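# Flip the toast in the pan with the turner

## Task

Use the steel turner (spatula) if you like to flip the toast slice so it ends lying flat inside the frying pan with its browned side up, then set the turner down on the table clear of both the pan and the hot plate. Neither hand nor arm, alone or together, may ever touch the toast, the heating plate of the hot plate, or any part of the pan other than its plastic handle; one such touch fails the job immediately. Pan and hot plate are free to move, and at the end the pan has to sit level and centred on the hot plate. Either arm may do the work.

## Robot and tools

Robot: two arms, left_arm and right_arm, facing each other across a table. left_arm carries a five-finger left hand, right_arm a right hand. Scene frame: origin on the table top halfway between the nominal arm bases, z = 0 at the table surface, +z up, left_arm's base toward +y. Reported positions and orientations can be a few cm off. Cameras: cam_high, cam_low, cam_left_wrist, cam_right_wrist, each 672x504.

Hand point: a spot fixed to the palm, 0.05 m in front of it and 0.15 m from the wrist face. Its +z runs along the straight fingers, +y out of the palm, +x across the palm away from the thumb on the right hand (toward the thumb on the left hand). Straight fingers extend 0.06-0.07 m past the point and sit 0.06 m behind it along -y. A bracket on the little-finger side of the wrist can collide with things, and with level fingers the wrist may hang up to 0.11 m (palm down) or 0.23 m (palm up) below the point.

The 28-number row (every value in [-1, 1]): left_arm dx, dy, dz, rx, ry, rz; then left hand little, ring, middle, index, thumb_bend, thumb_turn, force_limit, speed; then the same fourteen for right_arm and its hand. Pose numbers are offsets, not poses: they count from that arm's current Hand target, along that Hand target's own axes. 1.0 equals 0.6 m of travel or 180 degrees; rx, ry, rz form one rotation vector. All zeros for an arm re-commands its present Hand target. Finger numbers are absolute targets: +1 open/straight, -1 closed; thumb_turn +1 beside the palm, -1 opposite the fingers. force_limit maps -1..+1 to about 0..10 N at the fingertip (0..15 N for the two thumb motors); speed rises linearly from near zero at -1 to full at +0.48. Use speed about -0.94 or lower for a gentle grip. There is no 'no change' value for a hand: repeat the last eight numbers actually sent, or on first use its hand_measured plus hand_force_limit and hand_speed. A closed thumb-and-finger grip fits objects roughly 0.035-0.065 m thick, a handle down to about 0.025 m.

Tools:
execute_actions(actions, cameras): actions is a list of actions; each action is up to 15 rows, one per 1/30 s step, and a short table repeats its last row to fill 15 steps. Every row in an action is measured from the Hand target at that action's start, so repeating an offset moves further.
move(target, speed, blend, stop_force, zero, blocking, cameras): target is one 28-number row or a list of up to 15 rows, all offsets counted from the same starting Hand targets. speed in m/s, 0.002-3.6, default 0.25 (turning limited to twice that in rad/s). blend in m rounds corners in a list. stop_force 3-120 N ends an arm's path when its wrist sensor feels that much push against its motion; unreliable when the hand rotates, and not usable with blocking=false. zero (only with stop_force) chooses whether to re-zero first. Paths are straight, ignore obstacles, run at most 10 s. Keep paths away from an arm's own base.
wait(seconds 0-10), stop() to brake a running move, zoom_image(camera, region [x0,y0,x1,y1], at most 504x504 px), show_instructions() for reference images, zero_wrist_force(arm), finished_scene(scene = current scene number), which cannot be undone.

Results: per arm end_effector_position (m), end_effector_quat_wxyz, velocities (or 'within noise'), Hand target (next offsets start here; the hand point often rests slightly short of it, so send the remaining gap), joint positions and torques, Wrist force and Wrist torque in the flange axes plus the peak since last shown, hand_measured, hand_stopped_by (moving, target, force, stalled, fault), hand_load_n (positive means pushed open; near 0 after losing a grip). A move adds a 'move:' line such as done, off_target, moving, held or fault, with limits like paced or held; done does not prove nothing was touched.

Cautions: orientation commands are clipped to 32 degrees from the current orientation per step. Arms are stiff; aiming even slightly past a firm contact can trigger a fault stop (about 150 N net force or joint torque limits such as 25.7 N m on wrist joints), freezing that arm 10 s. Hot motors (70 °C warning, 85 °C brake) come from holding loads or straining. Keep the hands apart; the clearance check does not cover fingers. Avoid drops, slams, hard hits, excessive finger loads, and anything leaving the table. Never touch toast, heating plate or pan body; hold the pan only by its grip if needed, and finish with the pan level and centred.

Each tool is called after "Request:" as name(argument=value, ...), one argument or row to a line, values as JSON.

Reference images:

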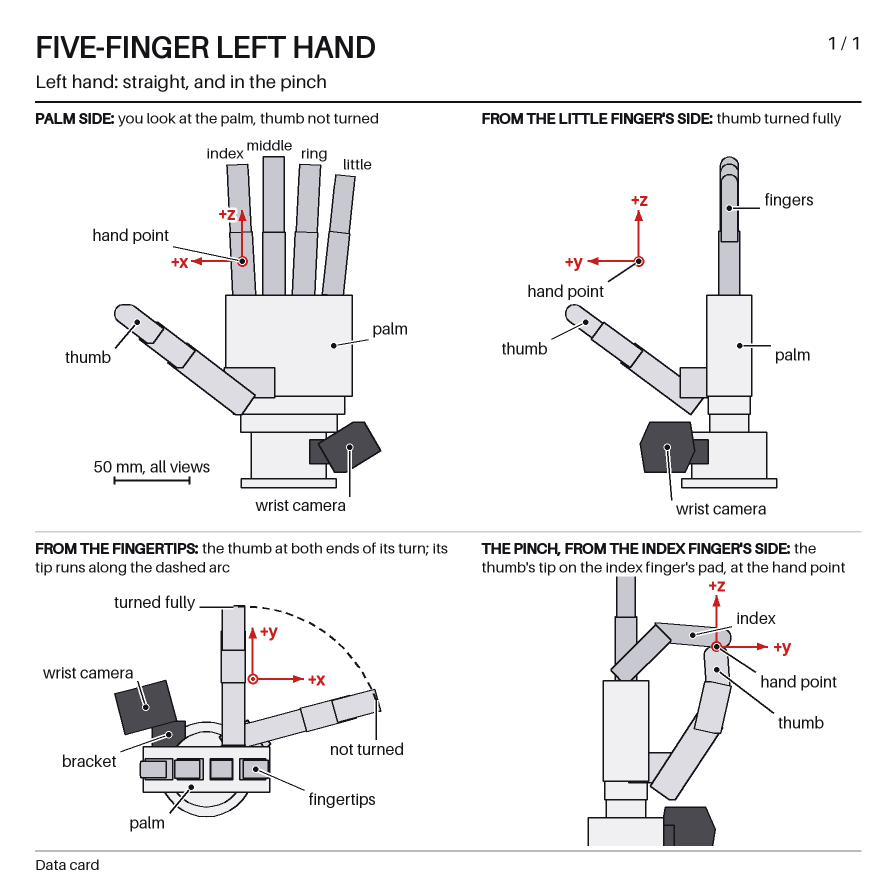

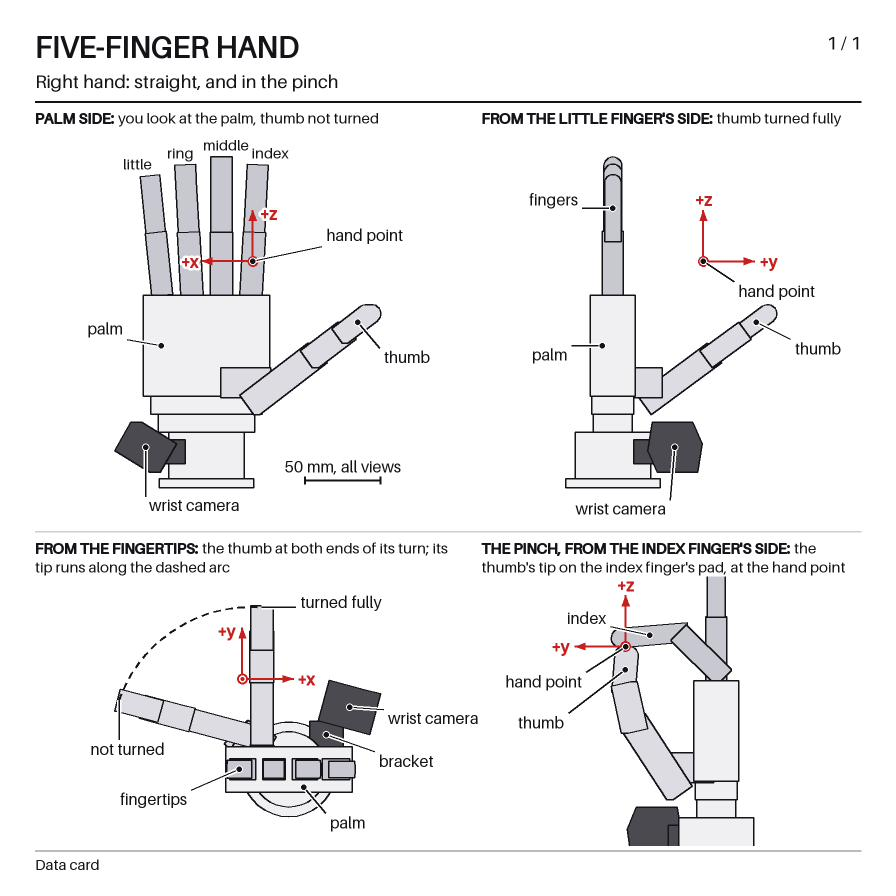

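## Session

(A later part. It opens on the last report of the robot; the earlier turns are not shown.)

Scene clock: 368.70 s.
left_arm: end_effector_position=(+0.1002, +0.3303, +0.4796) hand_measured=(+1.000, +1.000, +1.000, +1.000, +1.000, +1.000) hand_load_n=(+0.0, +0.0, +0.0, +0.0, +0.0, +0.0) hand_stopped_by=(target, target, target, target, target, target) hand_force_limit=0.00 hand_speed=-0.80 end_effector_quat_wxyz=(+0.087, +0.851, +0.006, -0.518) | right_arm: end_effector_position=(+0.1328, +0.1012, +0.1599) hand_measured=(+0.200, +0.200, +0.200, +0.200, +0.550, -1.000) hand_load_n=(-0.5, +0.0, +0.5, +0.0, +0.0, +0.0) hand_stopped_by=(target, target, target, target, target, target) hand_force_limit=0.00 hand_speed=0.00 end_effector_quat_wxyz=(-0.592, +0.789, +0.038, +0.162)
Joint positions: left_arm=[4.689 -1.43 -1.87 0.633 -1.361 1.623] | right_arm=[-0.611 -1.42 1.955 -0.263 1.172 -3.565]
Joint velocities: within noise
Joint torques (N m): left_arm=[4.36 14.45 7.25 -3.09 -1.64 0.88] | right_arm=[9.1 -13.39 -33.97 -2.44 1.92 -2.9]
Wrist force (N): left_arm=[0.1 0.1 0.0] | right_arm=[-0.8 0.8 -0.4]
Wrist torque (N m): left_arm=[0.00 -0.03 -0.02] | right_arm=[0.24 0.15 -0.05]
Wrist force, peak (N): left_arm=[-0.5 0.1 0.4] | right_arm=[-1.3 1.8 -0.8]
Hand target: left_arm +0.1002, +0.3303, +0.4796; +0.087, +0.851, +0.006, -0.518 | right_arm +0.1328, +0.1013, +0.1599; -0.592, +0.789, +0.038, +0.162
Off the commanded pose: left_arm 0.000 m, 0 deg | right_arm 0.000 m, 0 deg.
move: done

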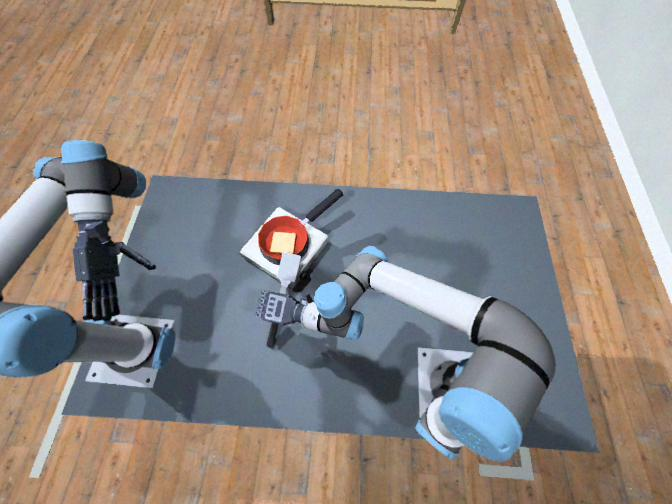

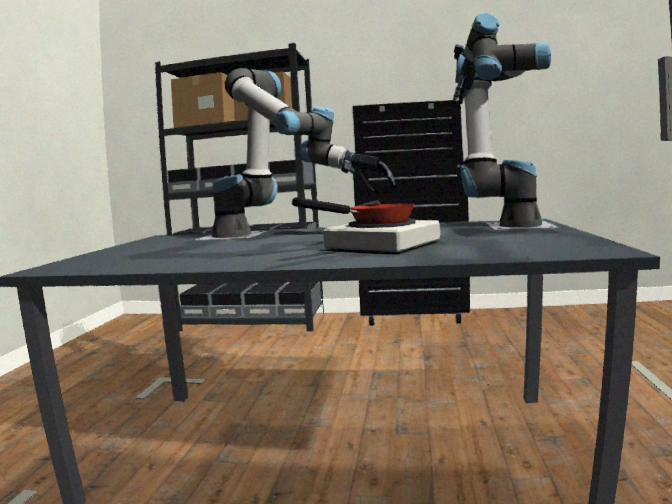

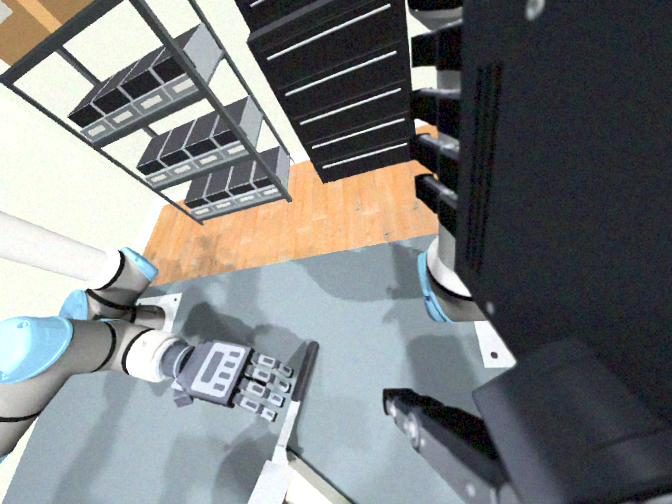

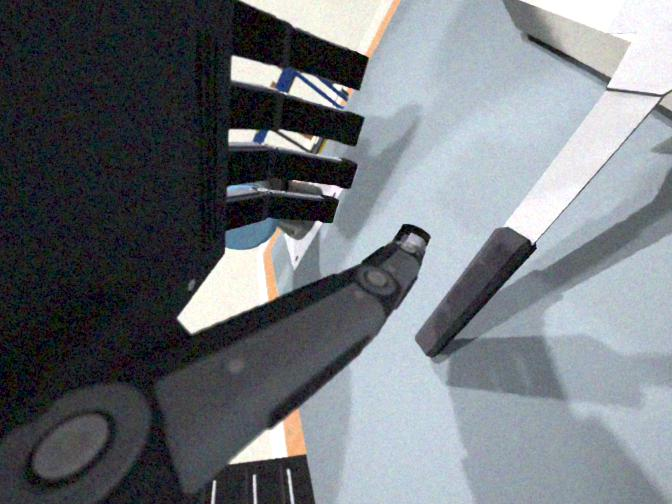

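Request:
move(
  target=[0,0,0,0,0,0,1,1,1,1,1,1,0,-0.8,-0.0426,0.1305,0.035,0,0,0,0.2,0.2,0.2,0.2,0.55,-1,0,0],
  speed=0.1,
  cameras=["cam_right_wrist","cam_high","cam_left_wrist"],
)

Request:
zoom_image(
  camera="cam_high",
  region=[235, 270, 315, 350],
)

Scene clock: 374.67 s.
left_arm: end_effector_position=(+0.1002, +0.3303, +0.4796) hand_measured=(+1.000, +1.000, +1.000, +1.000, +1.000, +1.000) hand_load_n=(+0.0, +0.0, +0.0, +0.0, +0.0, +0.0) hand_stopped_by=(target, target, target, target, target, target) hand_force_limit=0.00 hand_speed=-0.80 end_effector_quat_wxyz=(+0.087, +0.851, +0.006, -0.518) | right_arm: end_effector_position=(+0.1328, +0.1012, +0.0750) hand_measured=(+0.200, +0.200, +0.200, +0.200, +0.550, -1.000) hand_load_n=(+0.0, +0.0, -0.5, +0.0, +0.0, +0.0) hand_stopped_by=(target, target, target, target, target, target) hand_force_limit=0.00 hand_speed=0.00 end_effector_quat_wxyz=(-0.592, +0.789, +0.038, +0.162)
Joint positions: left_arm=[4.689 -1.43 -1.87 0.633 -1.361 1.623] | right_arm=[-0.611 -1.286 2.055 -0.497 1.172 -3.565]
Joint velocities: within noise
Joint torques (N m): left_arm=[5.61 14.45 7.46 -2.88 -1.74 1.05] | right_arm=[9.07 -16.53 -1.7 -2.47 1.91 2.31]
Wrist force (N): left_arm=[-0.2 -0.1 0.0] | right_arm=[-0.6 0.7 -0.1]
Wrist torque (N m): left_arm=[-0.02 0.02 -0.05] | right_arm=[0.21 0.12 -0.05]
Wrist force, peak (N): left_arm=[-0.5 0.1 0.4] | right_arm=[-0.9 1.4 -0.2]
Hand target: left_arm +0.1002, +0.3303, +0.4796; +0.087, +0.851, +0.006, -0.518 | right_arm +0.1328, +0.1012, +0.0749; -0.592, +0.789, +0.038, +0.162
Off the commanded pose: left_arm 0.000 m, 0 deg | right_arm 0.000 m, 0 deg.
move: done
Images, in order (width x height): cam_high 672x504, cam_left_wrist 672x504, cam_right_wrist 672x504.

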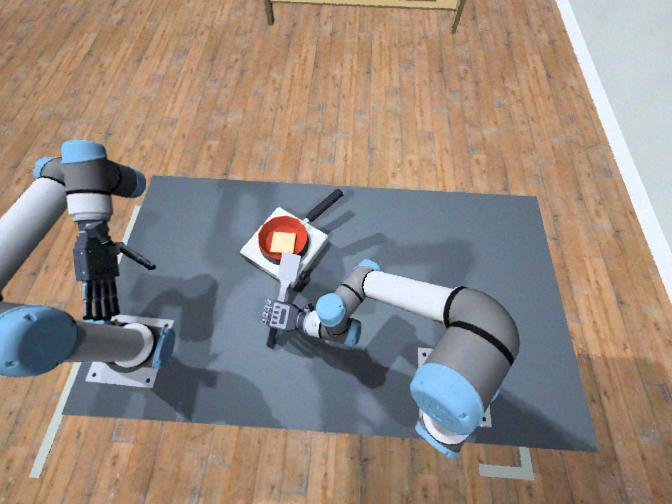

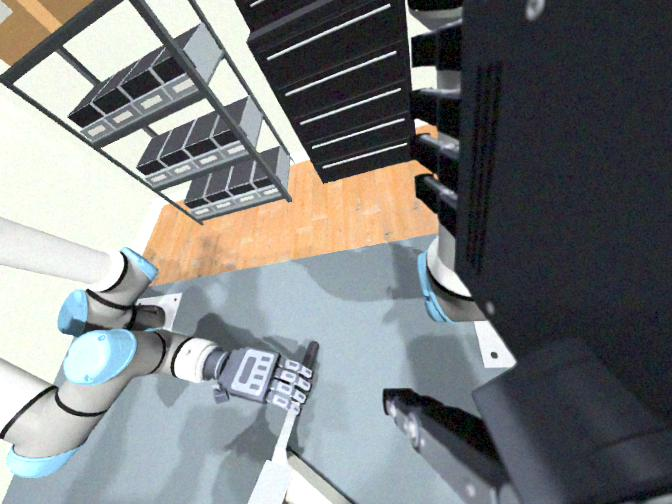

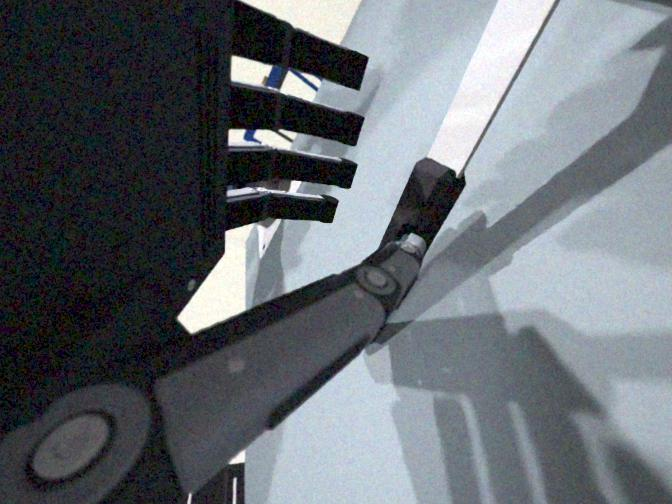

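Scaled by 6.300.

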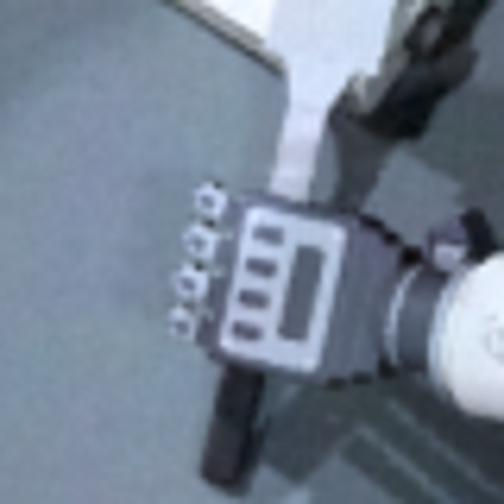

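Request:
move(
  target=[0,0,0,0,0,0,1,1,1,1,1,1,0,-0.8,-0.015,0.0461,0.0123,0,0,0,0.2,0.2,0.2,0.2,0.55,-1,0,0],
  speed=0.04,
  stop_force=3,
  cameras=["cam_right_wrist"],
)

Request:
zoom_image(
  camera="cam_right_wrist",
  region=[250, 60, 672, 400],
)

Scene clock: 380.07 s.
left_arm: end_effector_position=(+0.1002, +0.3303, +0.4796) hand_measured=(+1.000, +1.000, +1.000, +1.000, +1.000, +1.000) hand_load_n=(+0.0, +0.0, +0.5, +0.0, +0.0, +0.0) hand_stopped_by=(target, target, target, target, target, target) hand_force_limit=0.00 hand_speed=-0.80 end_effector_quat_wxyz=(+0.087, +0.851, +0.006, -0.518) | right_arm: end_effector_position=(+0.1328, +0.1012, +0.0449) hand_measured=(+0.200, +0.200, +0.200, +0.200, +0.550, -1.000) hand_load_n=(+0.0, +0.0, +0.0, +0.0, +0.0, +0.0) hand_stopped_by=(target, target, target, target, target, target) hand_force_limit=0.00 hand_speed=0.00 end_effector_quat_wxyz=(-0.592, +0.789, +0.038, +0.162)
Joint positions: left_arm=[4.689 -1.43 -1.87 0.633 -1.361 1.623] | right_arm=[-0.611 -1.228 2.08 -0.58 1.172 -3.565]
Joint velocities: within noise
Joint torques (N m): left_arm=[5.25 14.8 7.23 -2.75 -1.68 0.91] | right_arm=[-11.12 -17.09 -1.2 -2.31 -1.26 2.1]
Wrist force (N): left_arm=[-0.2 0.1 0.1] | right_arm=[-0.8 1.1 0.0]
Wrist torque (N m): left_arm=[0.00 0.01 -0.05] | right_arm=[0.26 0.16 -0.06]
Wrist force, peak (N): left_arm=[-0.5 0.2 0.4] | right_arm=[-0.9 1.1 0.0]
Hand target: left_arm +0.1002, +0.3303, +0.4796; +0.087, +0.851, +0.006, -0.518 | right_arm +0.1328, +0.1012, +0.0449; -0.592, +0.789, +0.038, +0.162
Off the commanded pose: left_arm 0.000 m, 0 deg | right_arm 0.000 m, 0 deg.
move: done
Images, in order (width x height): cam_right_wrist 672x504.

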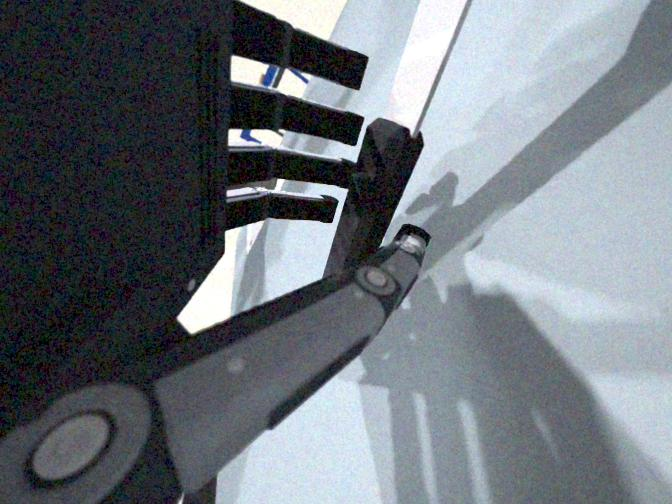

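Scaled by 1.194.

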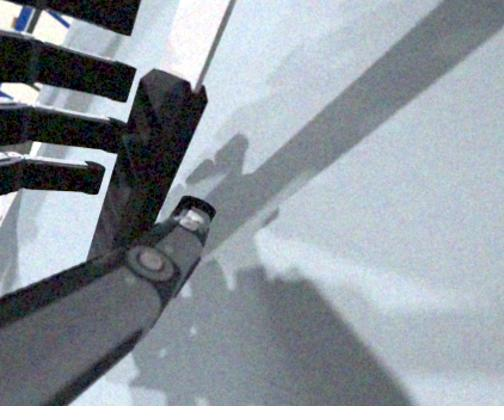

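Request:
move(
  target=[0,0,0,0,0,0,1,1,1,1,1,1,0,-0.8,-0.0025,0.0077,0.0021,0,0,0,0.2,0.2,0.2,0.2,0.35,-1,0,-0.5],
  speed=0.02,
  cameras=[],
)

Request:
move(
  target=[0,0,0,0,0,0,1,1,1,1,1,1,0,-0.8,0,0,0,0,0,0,0.2,0.2,-0.4,-0.4,0.05,-1,-0.6,-0.85],
  speed=0.02,
  cameras=[],
)

Request:
wait(
  seconds=1.5,
  cameras=["cam_right_wrist"],
)

Scene clock: 384.27 s.
left_arm: end_effector_position=(+0.1002, +0.3303, +0.4796) hand_measured=(+1.000, +1.000, +1.000, +1.000, +1.000, +1.000) hand_load_n=(+0.0, +0.0, +0.0, +0.0, +0.0, +0.0) hand_stopped_by=(target, target, target, target, target, target) hand_force_limit=0.00 hand_speed=-0.80 end_effector_quat_wxyz=(+0.087, +0.851, +0.006, -0.518) | right_arm: end_effector_position=(+0.1328, +0.1012, +0.0400) hand_measured=(+0.200, +0.200, +0.200, +0.200, +0.350, -1.000) hand_load_n=(+0.0, +0.0, +0.0, +0.0, +0.0, +0.0) hand_stopped_by=(target, target, target, target, target, target) hand_force_limit=0.00 hand_speed=-0.50 end_effector_quat_wxyz=(-0.592, +0.789, +0.038, +0.162)
Joint positions: left_arm=[4.689 -1.43 -1.87 0.633 -1.361 1.623] | right_arm=[-0.611 -1.218 2.083 -0.594 1.172 -3.565]
Joint velocities: within noise
Joint torques (N m): left_arm=[6.69 13.69 7.05 -2.79 -1.59 1.08] | right_arm=[-10.19 -18.27 -1.05 -2.56 0.76 1.77]
Wrist force (N): left_arm=[-0.3 0.1 0.0] | right_arm=[-0.5 0.9 -0.1]
Wrist torque (N m): left_arm=[0.01 0.03 -0.05] | right_arm=[0.23 0.12 -0.05]
Wrist force, peak (N): left_arm=[-0.5 0.2 0.5] | right_arm=[-0.8 1.2 0.0]
Hand target: left_arm +0.1002, +0.3303, +0.4796; +0.087, +0.851, +0.006, -0.518 | right_arm +0.1328, +0.1012, +0.0399; -0.592, +0.789, +0.038, +0.162
Off the commanded pose: left_arm 0.000 m, 0 deg | right_arm 0.000 m, 0 deg.
move: done
No camera images: "cameras" was empty.

Scene clock: 384.97 s.
left_arm: end_effector_position=(+0.1002, +0.3303, +0.4796) hand_measured=(+1.000, +1.000, +1.000, +1.000, +1.000, +1.000) hand_load_n=(+0.0, +0.0, +0.0, +0.0, +0.0, +0.0) hand_stopped_by=(target, target, target, target, target, target) hand_force_limit=0.00 hand_speed=-0.80 end_effector_quat_wxyz=(+0.087, +0.851, +0.006, -0.518) | right_arm: end_effector_position=(+0.1328, +0.1012, +0.0399) hand_measured=(+0.200, +0.200, +0.022, +0.036, +0.266, -1.000) hand_load_n=(+0.0, +0.0, +6.0, +2.0, +4.0, +0.5) hand_stopped_by=(target, target, force, force, force, target) hand_force_limit=-0.60 hand_speed=-0.85 end_effector_quat_wxyz=(-0.592, +0.789, +0.038, +0.162)
Joint positions: left_arm=[4.689 -1.43 -1.87 0.633 -1.361 1.623] | right_arm=[-0.611 -1.217 2.083 -0.594 1.172 -3.565]
Joint velocities: within noise
Joint torques (N m): left_arm=[4.71 13.34 6.63 -2.87 -1.34 1.17] | right_arm=[-8.61 -17.76 -2.1 -2.05 1.36 1.73]
Wrist force (N): left_arm=[-0.4 0.2 0.2] | right_arm=[-1.5 0.3 0.2]
Wrist torque (N m): left_arm=[0.02 0.05 -0.06] | right_arm=[0.24 0.19 -0.07]
Wrist force, peak (N): left_arm=[-0.4 0.2 0.2] | right_arm=[-1.3 1.4 0.1]
Hand target: left_arm +0.1002, +0.3303, +0.4796; +0.087, +0.851, +0.006, -0.518 | right_arm +0.1328, +0.1012, +0.0399; -0.592, +0.789, +0.038, +0.162
Off the commanded pose: left_arm 0.000 m, 0 deg | right_arm 0.000 m, 0 deg.
move: done
No camera images: "cameras" was empty.

Scene clock: 386.47 s.
left_arm: end_effector_position=(+0.1002, +0.3303, +0.4796) hand_measured=(+1.000, +1.000, +1.000, +1.000, +1.000, +1.000) hand_load_n=(+0.0, +0.0, +0.0, +0.0, +0.0, +0.0) hand_stopped_by=(target, target, target, target, target, target) hand_force_limit=0.00 hand_speed=-0.80 end_effector_quat_wxyz=(+0.087, +0.851, +0.006, -0.518) | right_arm: end_effector_position=(+0.1328, +0.1012, +0.0399) hand_measured=(+0.200, +0.200, +0.022, +0.036, +0.266, -1.000) hand_load_n=(+0.0, +0.0, +6.5, +2.5, +4.0, +0.5) hand_stopped_by=(target, target, force, force, force, target) hand_force_limit=-0.60 hand_speed=-0.85 end_effector_quat_wxyz=(-0.592, +0.789, +0.038, +0.162)
Joint positions: left_arm=[4.689 -1.43 -1.87 0.633 -1.361 1.623] | right_arm=[-0.611 -1.217 2.083 -0.594 1.172 -3.565]
Joint velocities: within noise
Joint torques (N m): left_arm=[4.82 13.26 6.96 -2.58 -1.46 0.71] | right_arm=[-7 -18.3 -5.15 -0.05 1.61 2.01]
Wrist force (N): left_arm=[-0.2 0.1 0.3] | right_arm=[-1.4 0.3 0.2]
Wrist torque (N m): left_arm=[-0.01 0.03 -0.05] | right_arm=[0.24 0.16 -0.06]
Wrist force, peak (N): left_arm=[-0.5 0.0 0.2] | right_arm=[-1.8 0.4 0.0]
Hand target: left_arm +0.1002, +0.3303, +0.4796; +0.087, +0.851, +0.006, -0.518 | right_arm +0.1328, +0.1012, +0.0399; -0.592, +0.789, +0.038, +0.162
Off the commanded pose: left_arm 0.000 m, 0 deg | right_arm 0.000 m, 0 deg.
wait: 1.50 s; at rest by 0.17 s
Images, in order (width x height): cam_right_wrist 672x504.

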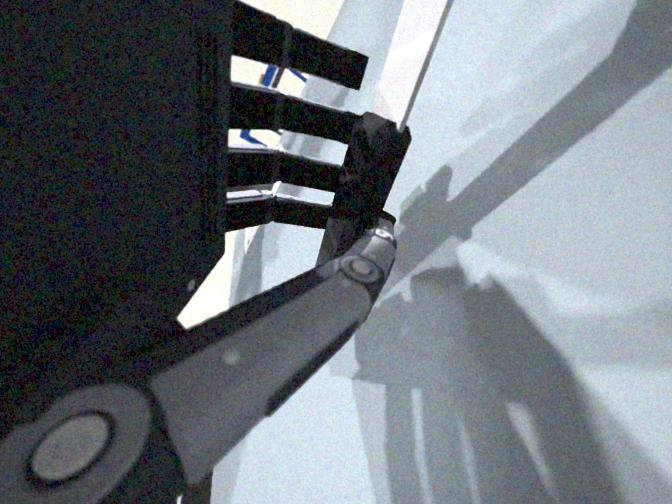

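Request:
move(
  target=[0,0,0,0,0,0,1,1,1,1,1,1,0,-0.8,0,0,0,0,0,0,0.2,0.2,-0.5,-0.5,-0.05,-1,0.7,-0.9],
  speed=0.02,
  cameras=[],
)

Request:
wait(
  seconds=1.5,
  cameras=[],
)

Request:
move(
  target=[0,0,0,0,0,0,1,1,1,1,1,1,0,-0.8,0,0,0,0,0,0,-0.4,-0.4,-0.5,-0.5,-0.05,-1,-0.5,-0.9],
  speed=0.02,
  cameras=[],
)

Request:
wait(
  seconds=1.5,
  cameras=["cam_right_wrist"],
)

Scene clock: 390.97 s.
left_arm: end_effector_position=(+0.1002, +0.3303, +0.4796) hand_measured=(+1.000, +1.000, +1.000, +1.000, +1.000, +1.000) hand_load_n=(+0.0, +0.0, +0.0, +0.0, +0.0, +0.0) hand_stopped_by=(target, target, target, target, target, target) hand_force_limit=0.00 hand_speed=-0.80 end_effector_quat_wxyz=(+0.087, +0.851, +0.006, -0.518) | right_arm: end_effector_position=(+0.1328, +0.1012, +0.0399) hand_measured=(+0.200, +0.200, +0.016, +0.020, +0.246, -1.000) hand_load_n=(+0.0, +0.0, +9.5, +11.0, +13.0, +0.5) hand_stopped_by=(target, target, force, force, force, target) hand_force_limit=0.70 hand_speed=-0.90 end_effector_quat_wxyz=(-0.592, +0.789, +0.038, +0.162)
Joint positions: left_arm=[4.689 -1.43 -1.87 0.633 -1.361 1.623] | right_arm=[-0.611 -1.217 2.083 -0.594 1.172 -3.565]
Joint velocities: within noise
Joint torques (N m): left_arm=[6.76 14.61 6.61 -2.77 -1.53 0.68] | right_arm=[-1.98 -20.32 -11.92 0.74 1.68 2.19]
Wrist force (N): left_arm=[-0.1 0.2 0.2] | right_arm=[-1.2 1.2 -0.1]
Wrist torque (N m): left_arm=[0.01 0.00 -0.04] | right_arm=[0.24 0.28 -0.03]
Wrist force, peak (N): left_arm=[-0.5 0.3 0.2] | right_arm=[-1.8 -0.9 0.5]
Hand target: left_arm +0.1002, +0.3303, +0.4796; +0.087, +0.851, +0.006, -0.518 | right_arm +0.1328, +0.1012, +0.0399; -0.592, +0.789, +0.038, +0.162
Off the commanded pose: left_arm 0.000 m, 0 deg | right_arm 0.000 m, 0 deg.
move: done
No camera images: "cameras" was empty.

Scene clock: 392.47 s.
left_arm: end_effector_position=(+0.1002, +0.3303, +0.4796) hand_measured=(+1.000, +1.000, +1.000, +1.000, +1.000, +1.000) hand_load_n=(-0.5, +0.0, +0.0, +0.0, +0.0, +0.5) hand_stopped_by=(target, target, target, target, target, target) hand_force_limit=0.00 hand_speed=-0.80 end_effector_quat_wxyz=(+0.087, +0.851, +0.006, -0.518) | right_arm: end_effector_position=(+0.1328, +0.1012, +0.0399) hand_measured=(+0.200, +0.200, +0.016, +0.020, +0.246, -1.000) hand_load_n=(+0.0, +0.0, +9.5, +11.0, +13.0, +1.0) hand_stopped_by=(target, target, force, force, force, target) hand_force_limit=0.70 hand_speed=-0.90 end_effector_quat_wxyz=(-0.592, +0.789, +0.038, +0.162)
Joint positions: left_arm=[4.689 -1.43 -1.87 0.633 -1.361 1.623] | right_arm=[-0.611 -1.217 2.083 -0.594 1.172 -3.565]
Joint velocities: within noise
Joint torques (N m): left_arm=[4.9 14.26 6.65 -2.64 -1.5 0.92] | right_arm=[1.03 -21.13 -14.74 0.22 1.61 2.05]
Wrist force (N): left_arm=[-0.3 0.1 0.0] | right_arm=[-1.2 1.2 -0.2]
Wrist torque (N m): left_arm=[0.01 0.03 -0.04] | right_arm=[0.26 0.29 -0.04]
Wrist force, peak (N): left_arm=[-0.4 0.4 0.2] | right_arm=[-1.1 1.6 -0.4]
Hand target: left_arm +0.1002, +0.3303, +0.4796; +0.087, +0.851, +0.006, -0.518 | right_arm +0.1328, +0.1012, +0.0399; -0.592, +0.789, +0.038, +0.162
Off the commanded pose: left_arm 0.000 m, 0 deg | right_arm 0.000 m, 0 deg.
wait: 1.50 s; at rest by 0.17 s
No camera images: "cameras" was empty.

Scene clock: 393.70 s.
left_arm: end_effector_position=(+0.1002, +0.3303, +0.4796) hand_measured=(+1.000, +1.000, +1.000, +1.000, +1.000, +1.000) hand_load_n=(+0.0, +0.0, +0.0, +0.0, +0.0, +0.0) hand_stopped_by=(target, target, target, target, target, target) hand_force_limit=0.00 hand_speed=-0.80 end_effector_quat_wxyz=(+0.087, +0.851, +0.006, -0.518) | right_arm: end_effector_position=(+0.1328, +0.1012, +0.0399) hand_measured=(-0.068, +0.006, +0.016, +0.020, +0.246, -1.000) hand_load_n=(+3.5, +0.5, +8.0, +10.5, +14.0, +2.0) hand_stopped_by=(force, force, force, force, force, target) hand_force_limit=-0.50 hand_speed=-0.90 end_effector_quat_wxyz=(-0.592, +0.789, +0.038, +0.162)
Joint positions: left_arm=[4.689 -1.43 -1.87 0.633 -1.361 1.623] | right_arm=[-0.611 -1.217 2.083 -0.594 1.172 -3.565]
Joint velocities: within noise
Joint torques (N m): left_arm=[5.71 15.33 6.94 -2.61 -1.45 1.02] | right_arm=[2.16 -21.28 -17.01 -0.21 1.68 1.97]
Wrist force (N): left_arm=[0.0 0.1 0.1] | right_arm=[-0.9 1.2 -0.4]
Wrist torque (N m): left_arm=[0.01 -0.02 -0.03] | right_arm=[0.24 0.11 -0.05]
Wrist force, peak (N): left_arm=[-0.3 0.1 0.4] | right_arm=[-1.2 1.5 -0.3]
Hand target: left_arm +0.1002, +0.3303, +0.4796; +0.087, +0.851, +0.006, -0.518 | right_arm +0.1328, +0.1012, +0.0399; -0.592, +0.789, +0.038, +0.162
Off the commanded pose: left_arm 0.000 m, 0 deg | right_arm 0.000 m, 0 deg.
move: done
No camera images: "cameras" was empty.

Scene clock: 395.20 s.
left_arm: end_effector_position=(+0.1002, +0.3303, +0.4796) hand_measured=(+1.000, +1.000, +1.000, +1.000, +1.000, +1.000) hand_load_n=(+0.0, +0.0, +0.0, +0.0, +0.0, +0.0) hand_stopped_by=(target, target, target, target, target, target) hand_force_limit=0.00 hand_speed=-0.80 end_effector_quat_wxyz=(+0.087, +0.851, +0.006, -0.518) | right_arm: end_effector_position=(+0.1328, +0.1012, +0.0399) hand_measured=(-0.068, +0.006, +0.016, +0.020, +0.246, -1.000) hand_load_n=(+3.5, +0.5, +8.0, +10.5, +14.5, +2.0) hand_stopped_by=(force, force, force, force, force, target) hand_force_limit=-0.50 hand_speed=-0.90 end_effector_quat_wxyz=(-0.592, +0.789, +0.038, +0.162)
Joint positions: left_arm=[4.689 -1.43 -1.87 0.633 -1.361 1.623] | right_arm=[-0.611 -1.217 2.083 -0.594 1.172 -3.565]
Joint velocities: within noise
Joint torques (N m): left_arm=[5.12 13.86 7.41 -2.77 -1.62 0.55] | right_arm=[4.15 -22.51 -20.48 -0.7 1.57 1.9]
Wrist force (N): left_arm=[-0.3 -0.4 0.1] | right_arm=[-1.0 1.1 -0.5]
Wrist torque (N m): left_arm=[-0.07 0.03 -0.04] | right_arm=[0.23 0.13 -0.06]
Wrist force, peak (N): left_arm=[-0.3 -0.1 0.5] | right_arm=[-1.3 1.4 -0.5]
Hand target: left_arm +0.1002, +0.3303, +0.4796; +0.087, +0.851, +0.006, -0.518 | right_arm +0.1328, +0.1012, +0.0399; -0.592, +0.789, +0.038, +0.162
Off the commanded pose: left_arm 0.000 m, 0 deg | right_arm 0.000 m, 0 deg.
wait: 1.50 s; at rest by 0.17 s
Images, in order (width x height): cam_right_wrist 672x504.

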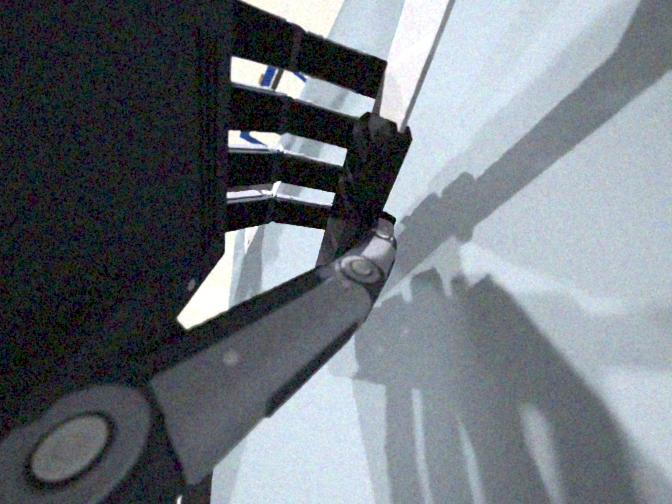

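Request:
move(
  target=[0,0,0,0,0,0,1,1,1,1,1,1,0,-0.8,0.1002,-0.3071,-0.0823,0,0,0,-0.4,-0.4,-0.5,-0.5,-0.05,-1,-0.5,-0.9],
  speed=0.06,
)

Request:
zoom_image(
  camera="cam_low",
  region=[290, 150, 450, 250],
)

Request:
zoom_image(
  camera="cam_high",
  region=[235, 200, 345, 300],
)

Scene clock: 402.23 s.
left_arm: end_effector_position=(+0.1002, +0.3303, +0.4796) hand_measured=(+1.000, +1.000, +1.000, +1.000, +1.000, +1.000) hand_load_n=(+0.0, +0.0, +0.0, +0.0, +0.0, +0.0) hand_stopped_by=(target, target, target, target, target, target) hand_force_limit=0.00 hand_speed=-0.80 end_effector_quat_wxyz=(+0.087, +0.851, +0.006, -0.518) | right_arm: end_effector_position=(+0.1328, +0.1013, +0.2398) hand_measured=(-0.068, +0.006, +0.016, +0.020, +0.246, -1.000) hand_load_n=(+0.5, +2.0, +9.0, +10.0, +13.5, +0.5) hand_stopped_by=(force, force, force, force, force, target) hand_force_limit=-0.50 hand_speed=-0.90 end_effector_quat_wxyz=(-0.592, +0.789, +0.038, +0.162)
Joint positions: left_arm=[4.689 -1.43 -1.87 0.633 -1.361 1.623] | right_arm=[-0.611 -1.502 1.824 -0.05 1.172 -3.565]
Joint velocities: within noise
Joint torques (N m): left_arm=[4.63 13.98 7.73 -2.6 -1.5 0.68] | right_arm=[-6.06 -37.83 -37.85 0.2 -0.88 -2.74]
Wrist force (N): left_arm=[-0.1 -0.1 0.0] | right_arm=[-1.2 2.4 0.2]
Wrist torque (N m): left_arm=[-0.03 0.00 -0.03] | right_arm=[0.23 0.10 0.11]
Wrist force, peak (N): left_arm=[-0.6 0.2 0.1] | right_arm=[-1.2 2.6 0.0]
Hand target: left_arm +0.1002, +0.3303, +0.4796; +0.087, +0.851, +0.006, -0.518 | right_arm +0.1328, +0.1013, +0.2399; -0.592, +0.789, +0.038, +0.162
Off the commanded pose: left_arm 0.000 m, 0 deg | right_arm 0.000 m, 0 deg.
move: done

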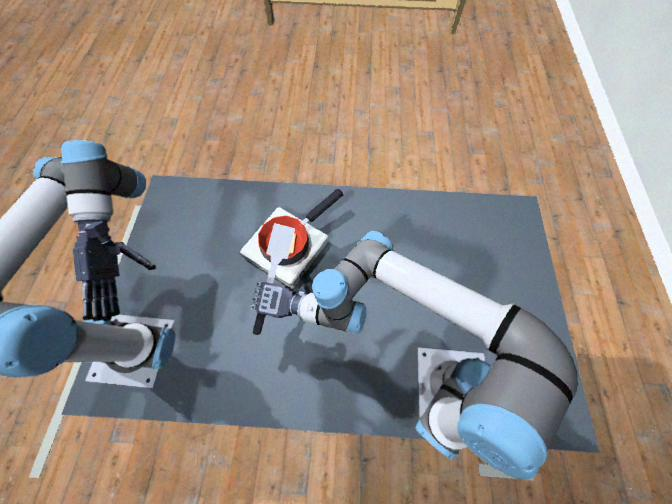

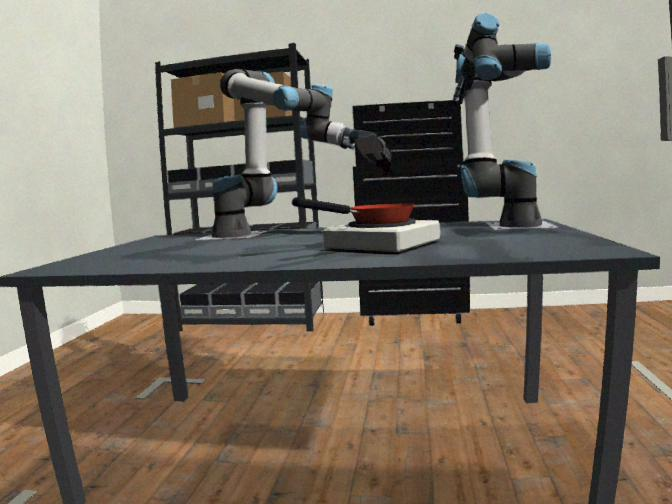

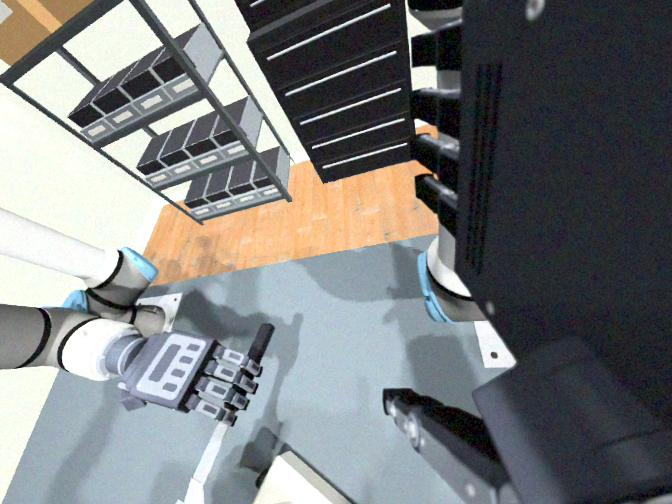

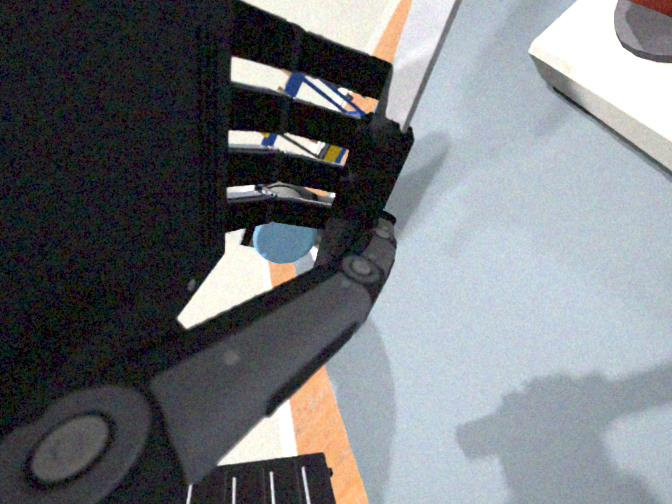

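Scaled by 3.150.

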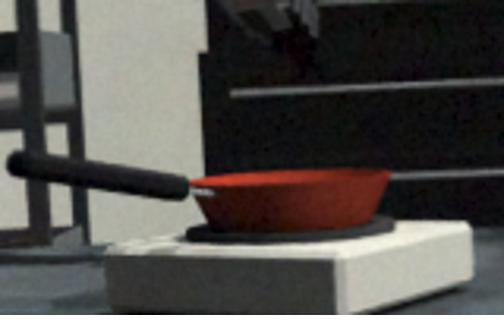

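Scaled by 4.582.

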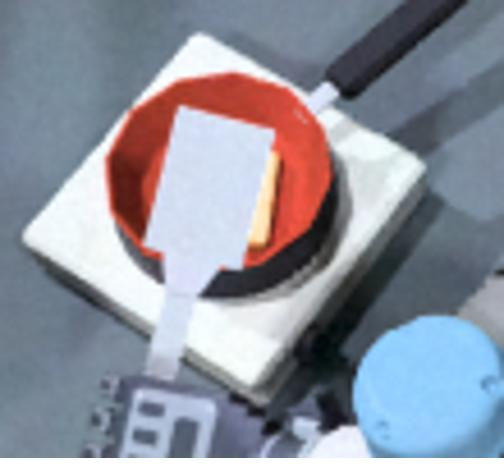

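Request:
move(
  target=[0,0,0,0,0,0,1,1,1,1,1,1,0,-0.8,0.1108,0.0135,0.0175,0.0016,-0.0602,0.1392,-0.4,-0.4,-0.5,-0.5,-0.05,-1,-0.5,-0.9],
  speed=0.12,
  cameras=["cam_high","cam_low"],
)

Request:
zoom_image(
  camera="cam_low",
  region=[340, 150, 430, 210],
)

Request:
zoom_image(
  camera="cam_high",
  region=[235, 190, 345, 300],
)

Scene clock: 415.47 s.
left_arm: end_effector_position=(+0.1002, +0.3303, +0.4796) hand_measured=(+1.000, +1.000, +1.000, +1.000, +1.000, +1.000) hand_load_n=(+0.0, +0.0, +0.5, +0.0, +0.0, +0.0) hand_stopped_by=(target, target, target, target, target, target) hand_force_limit=0.00 hand_speed=-0.80 end_effector_quat_wxyz=(+0.087, +0.851, +0.006, -0.518) | right_arm: end_effector_position=(+0.1999, +0.1001, +0.2498) hand_measured=(-0.068, +0.006, +0.016, +0.020, +0.246, -1.000) hand_load_n=(+1.0, +2.0, +9.0, +9.5, +14.0, +0.5) hand_stopped_by=(force, force, force, force, force, target) hand_force_limit=-0.50 hand_speed=-0.90 end_effector_quat_wxyz=(+0.608, -0.788, +0.078, +0.045)
Joint positions: left_arm=[4.689 -1.43 -1.87 0.633 -1.361 1.623] | right_arm=[-0.876 -1.344 1.65 0.083 0.738 -3.265]
Joint velocities: within noise
Joint torques (N m): left_arm=[4.88 14.21 7.8 -2.57 -1.42 0.49] | right_arm=[-10.69 -18.26 -36.58 1.33 -2.37 2.27]
Wrist force (N): left_arm=[-0.3 0.3 0.4] | right_arm=[-0.4 2.7 0.0]
Wrist torque (N m): left_arm=[0.01 0.04 -0.05] | right_arm=[0.29 0.07 0.08]
Wrist force, peak (N): left_arm=[-0.2 0.3 0.5] | right_arm=[-1.7 2.7 0.1]
Hand target: left_arm +0.1002, +0.3303, +0.4796; +0.087, +0.851, +0.006, -0.518 | right_arm +0.1999, +0.1001, +0.2498; -0.608, +0.788, -0.078, -0.045
Off the commanded pose: left_arm 0.000 m, 0 deg | right_arm 0.000 m, 0 deg.
move: done
Images, in order (width x height): cam_high 672x504, cam_low 672x504.

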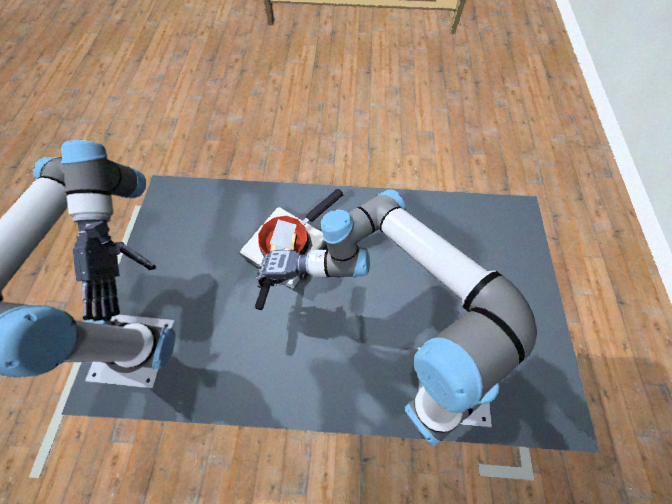

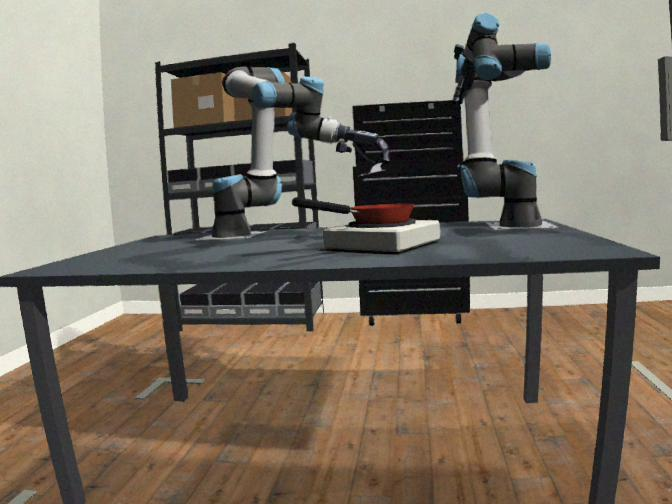

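Scaled by 5.600.

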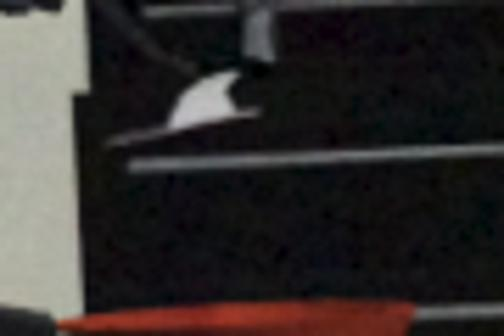

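Scaled by 4.582.

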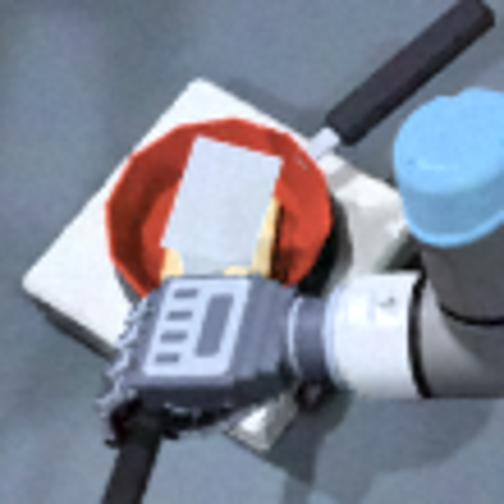

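Request:
move(
  target=[0,0,0,0,0,0,1,1,1,1,1,1,0,-0.8,0.0495,-0.1608,0.02,-0.0373,-0.0708,0.2545,-0.4,-0.4,-0.5,-0.5,-0.05,-1,-0.5,-0.9],
  speed=0.15,
  cameras=["cam_high","cam_low"],
)

Request:
zoom_image(
  camera="cam_low",
  region=[330, 150, 430, 240],
)

Request:
zoom_image(
  camera="cam_high",
  region=[245, 200, 325, 280],
)

Scene clock: 441.67 s.
left_arm: end_effector_position=(+0.1002, +0.3303, +0.4796) hand_measured=(+1.000, +1.000, +1.000, +1.000, +1.000, +1.000) hand_load_n=(+0.0, +0.0, +0.0, +0.0, +0.0, +0.0) hand_stopped_by=(target, target, target, target, target, target) hand_force_limit=0.00 hand_speed=-0.80 end_effector_quat_wxyz=(+0.087, +0.851, +0.006, -0.518) | right_arm: end_effector_position=(+0.2465, +0.1335, +0.3337) hand_measured=(-0.068, +0.006, +0.016, +0.020, +0.246, -1.000) hand_load_n=(+1.5, +2.5, +9.0, +9.5, +13.5, +0.0) hand_stopped_by=(force, force, force, force, force, target) hand_force_limit=-0.50 hand_speed=-0.90 end_effector_quat_wxyz=(+0.502, -0.720, +0.309, +0.367)
Joint positions: left_arm=[4.689 -1.43 -1.87 0.633 -1.361 1.623] | right_arm=[-0.966 -1.036 1.165 0.458 0.423 -2.65]
Joint velocities: within noise
Joint torques (N m): left_arm=[4.89 13.17 6.45 -2.3 -1.38 0.47] | right_arm=[-10.76 -32.26 -35.63 2.55 -2.65 2.37]
Wrist force (N): left_arm=[-0.2 -0.2 0.2] | right_arm=[0.3 2.4 0.0]
Wrist torque (N m): left_arm=[-0.06 0.01 -0.04] | right_arm=[0.34 0.08 -0.05]
Wrist force, peak (N): left_arm=[-0.6 0.2 0.3] | right_arm=[-0.1 3.2 0.0]
Hand target: left_arm +0.1002, +0.3303, +0.4796; +0.087, +0.851, +0.006, -0.518 | right_arm +0.2465, +0.1335, +0.3337; -0.502, +0.720, -0.309, -0.367
Off the commanded pose: left_arm 0.000 m, 0 deg | right_arm 0.000 m, 0 deg.
move: done
Images, in order (width x height): cam_high 672x504, cam_low 672x504.

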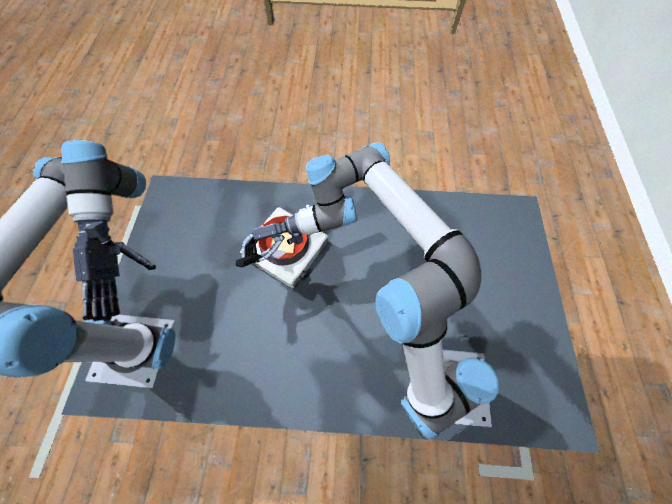

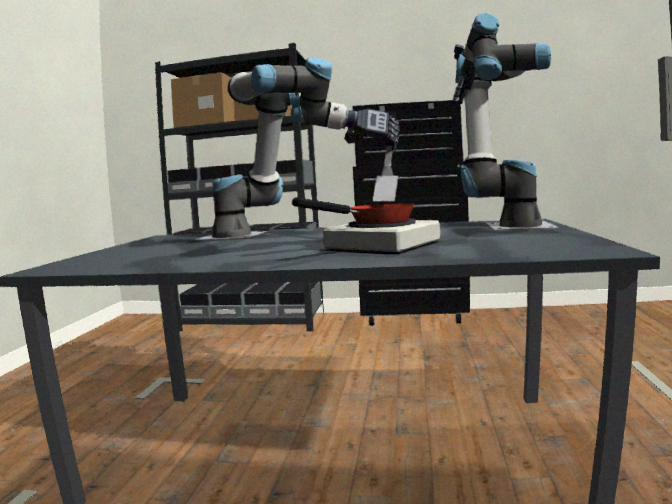

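Scaled by 5.040.

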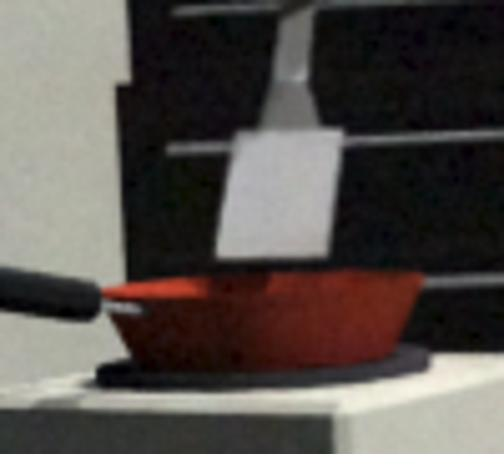

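Scaled by 6.300.

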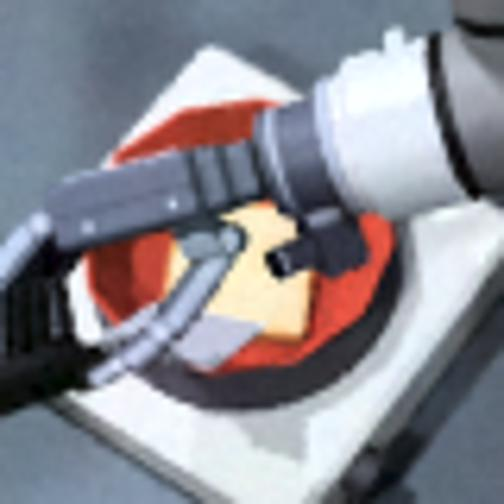

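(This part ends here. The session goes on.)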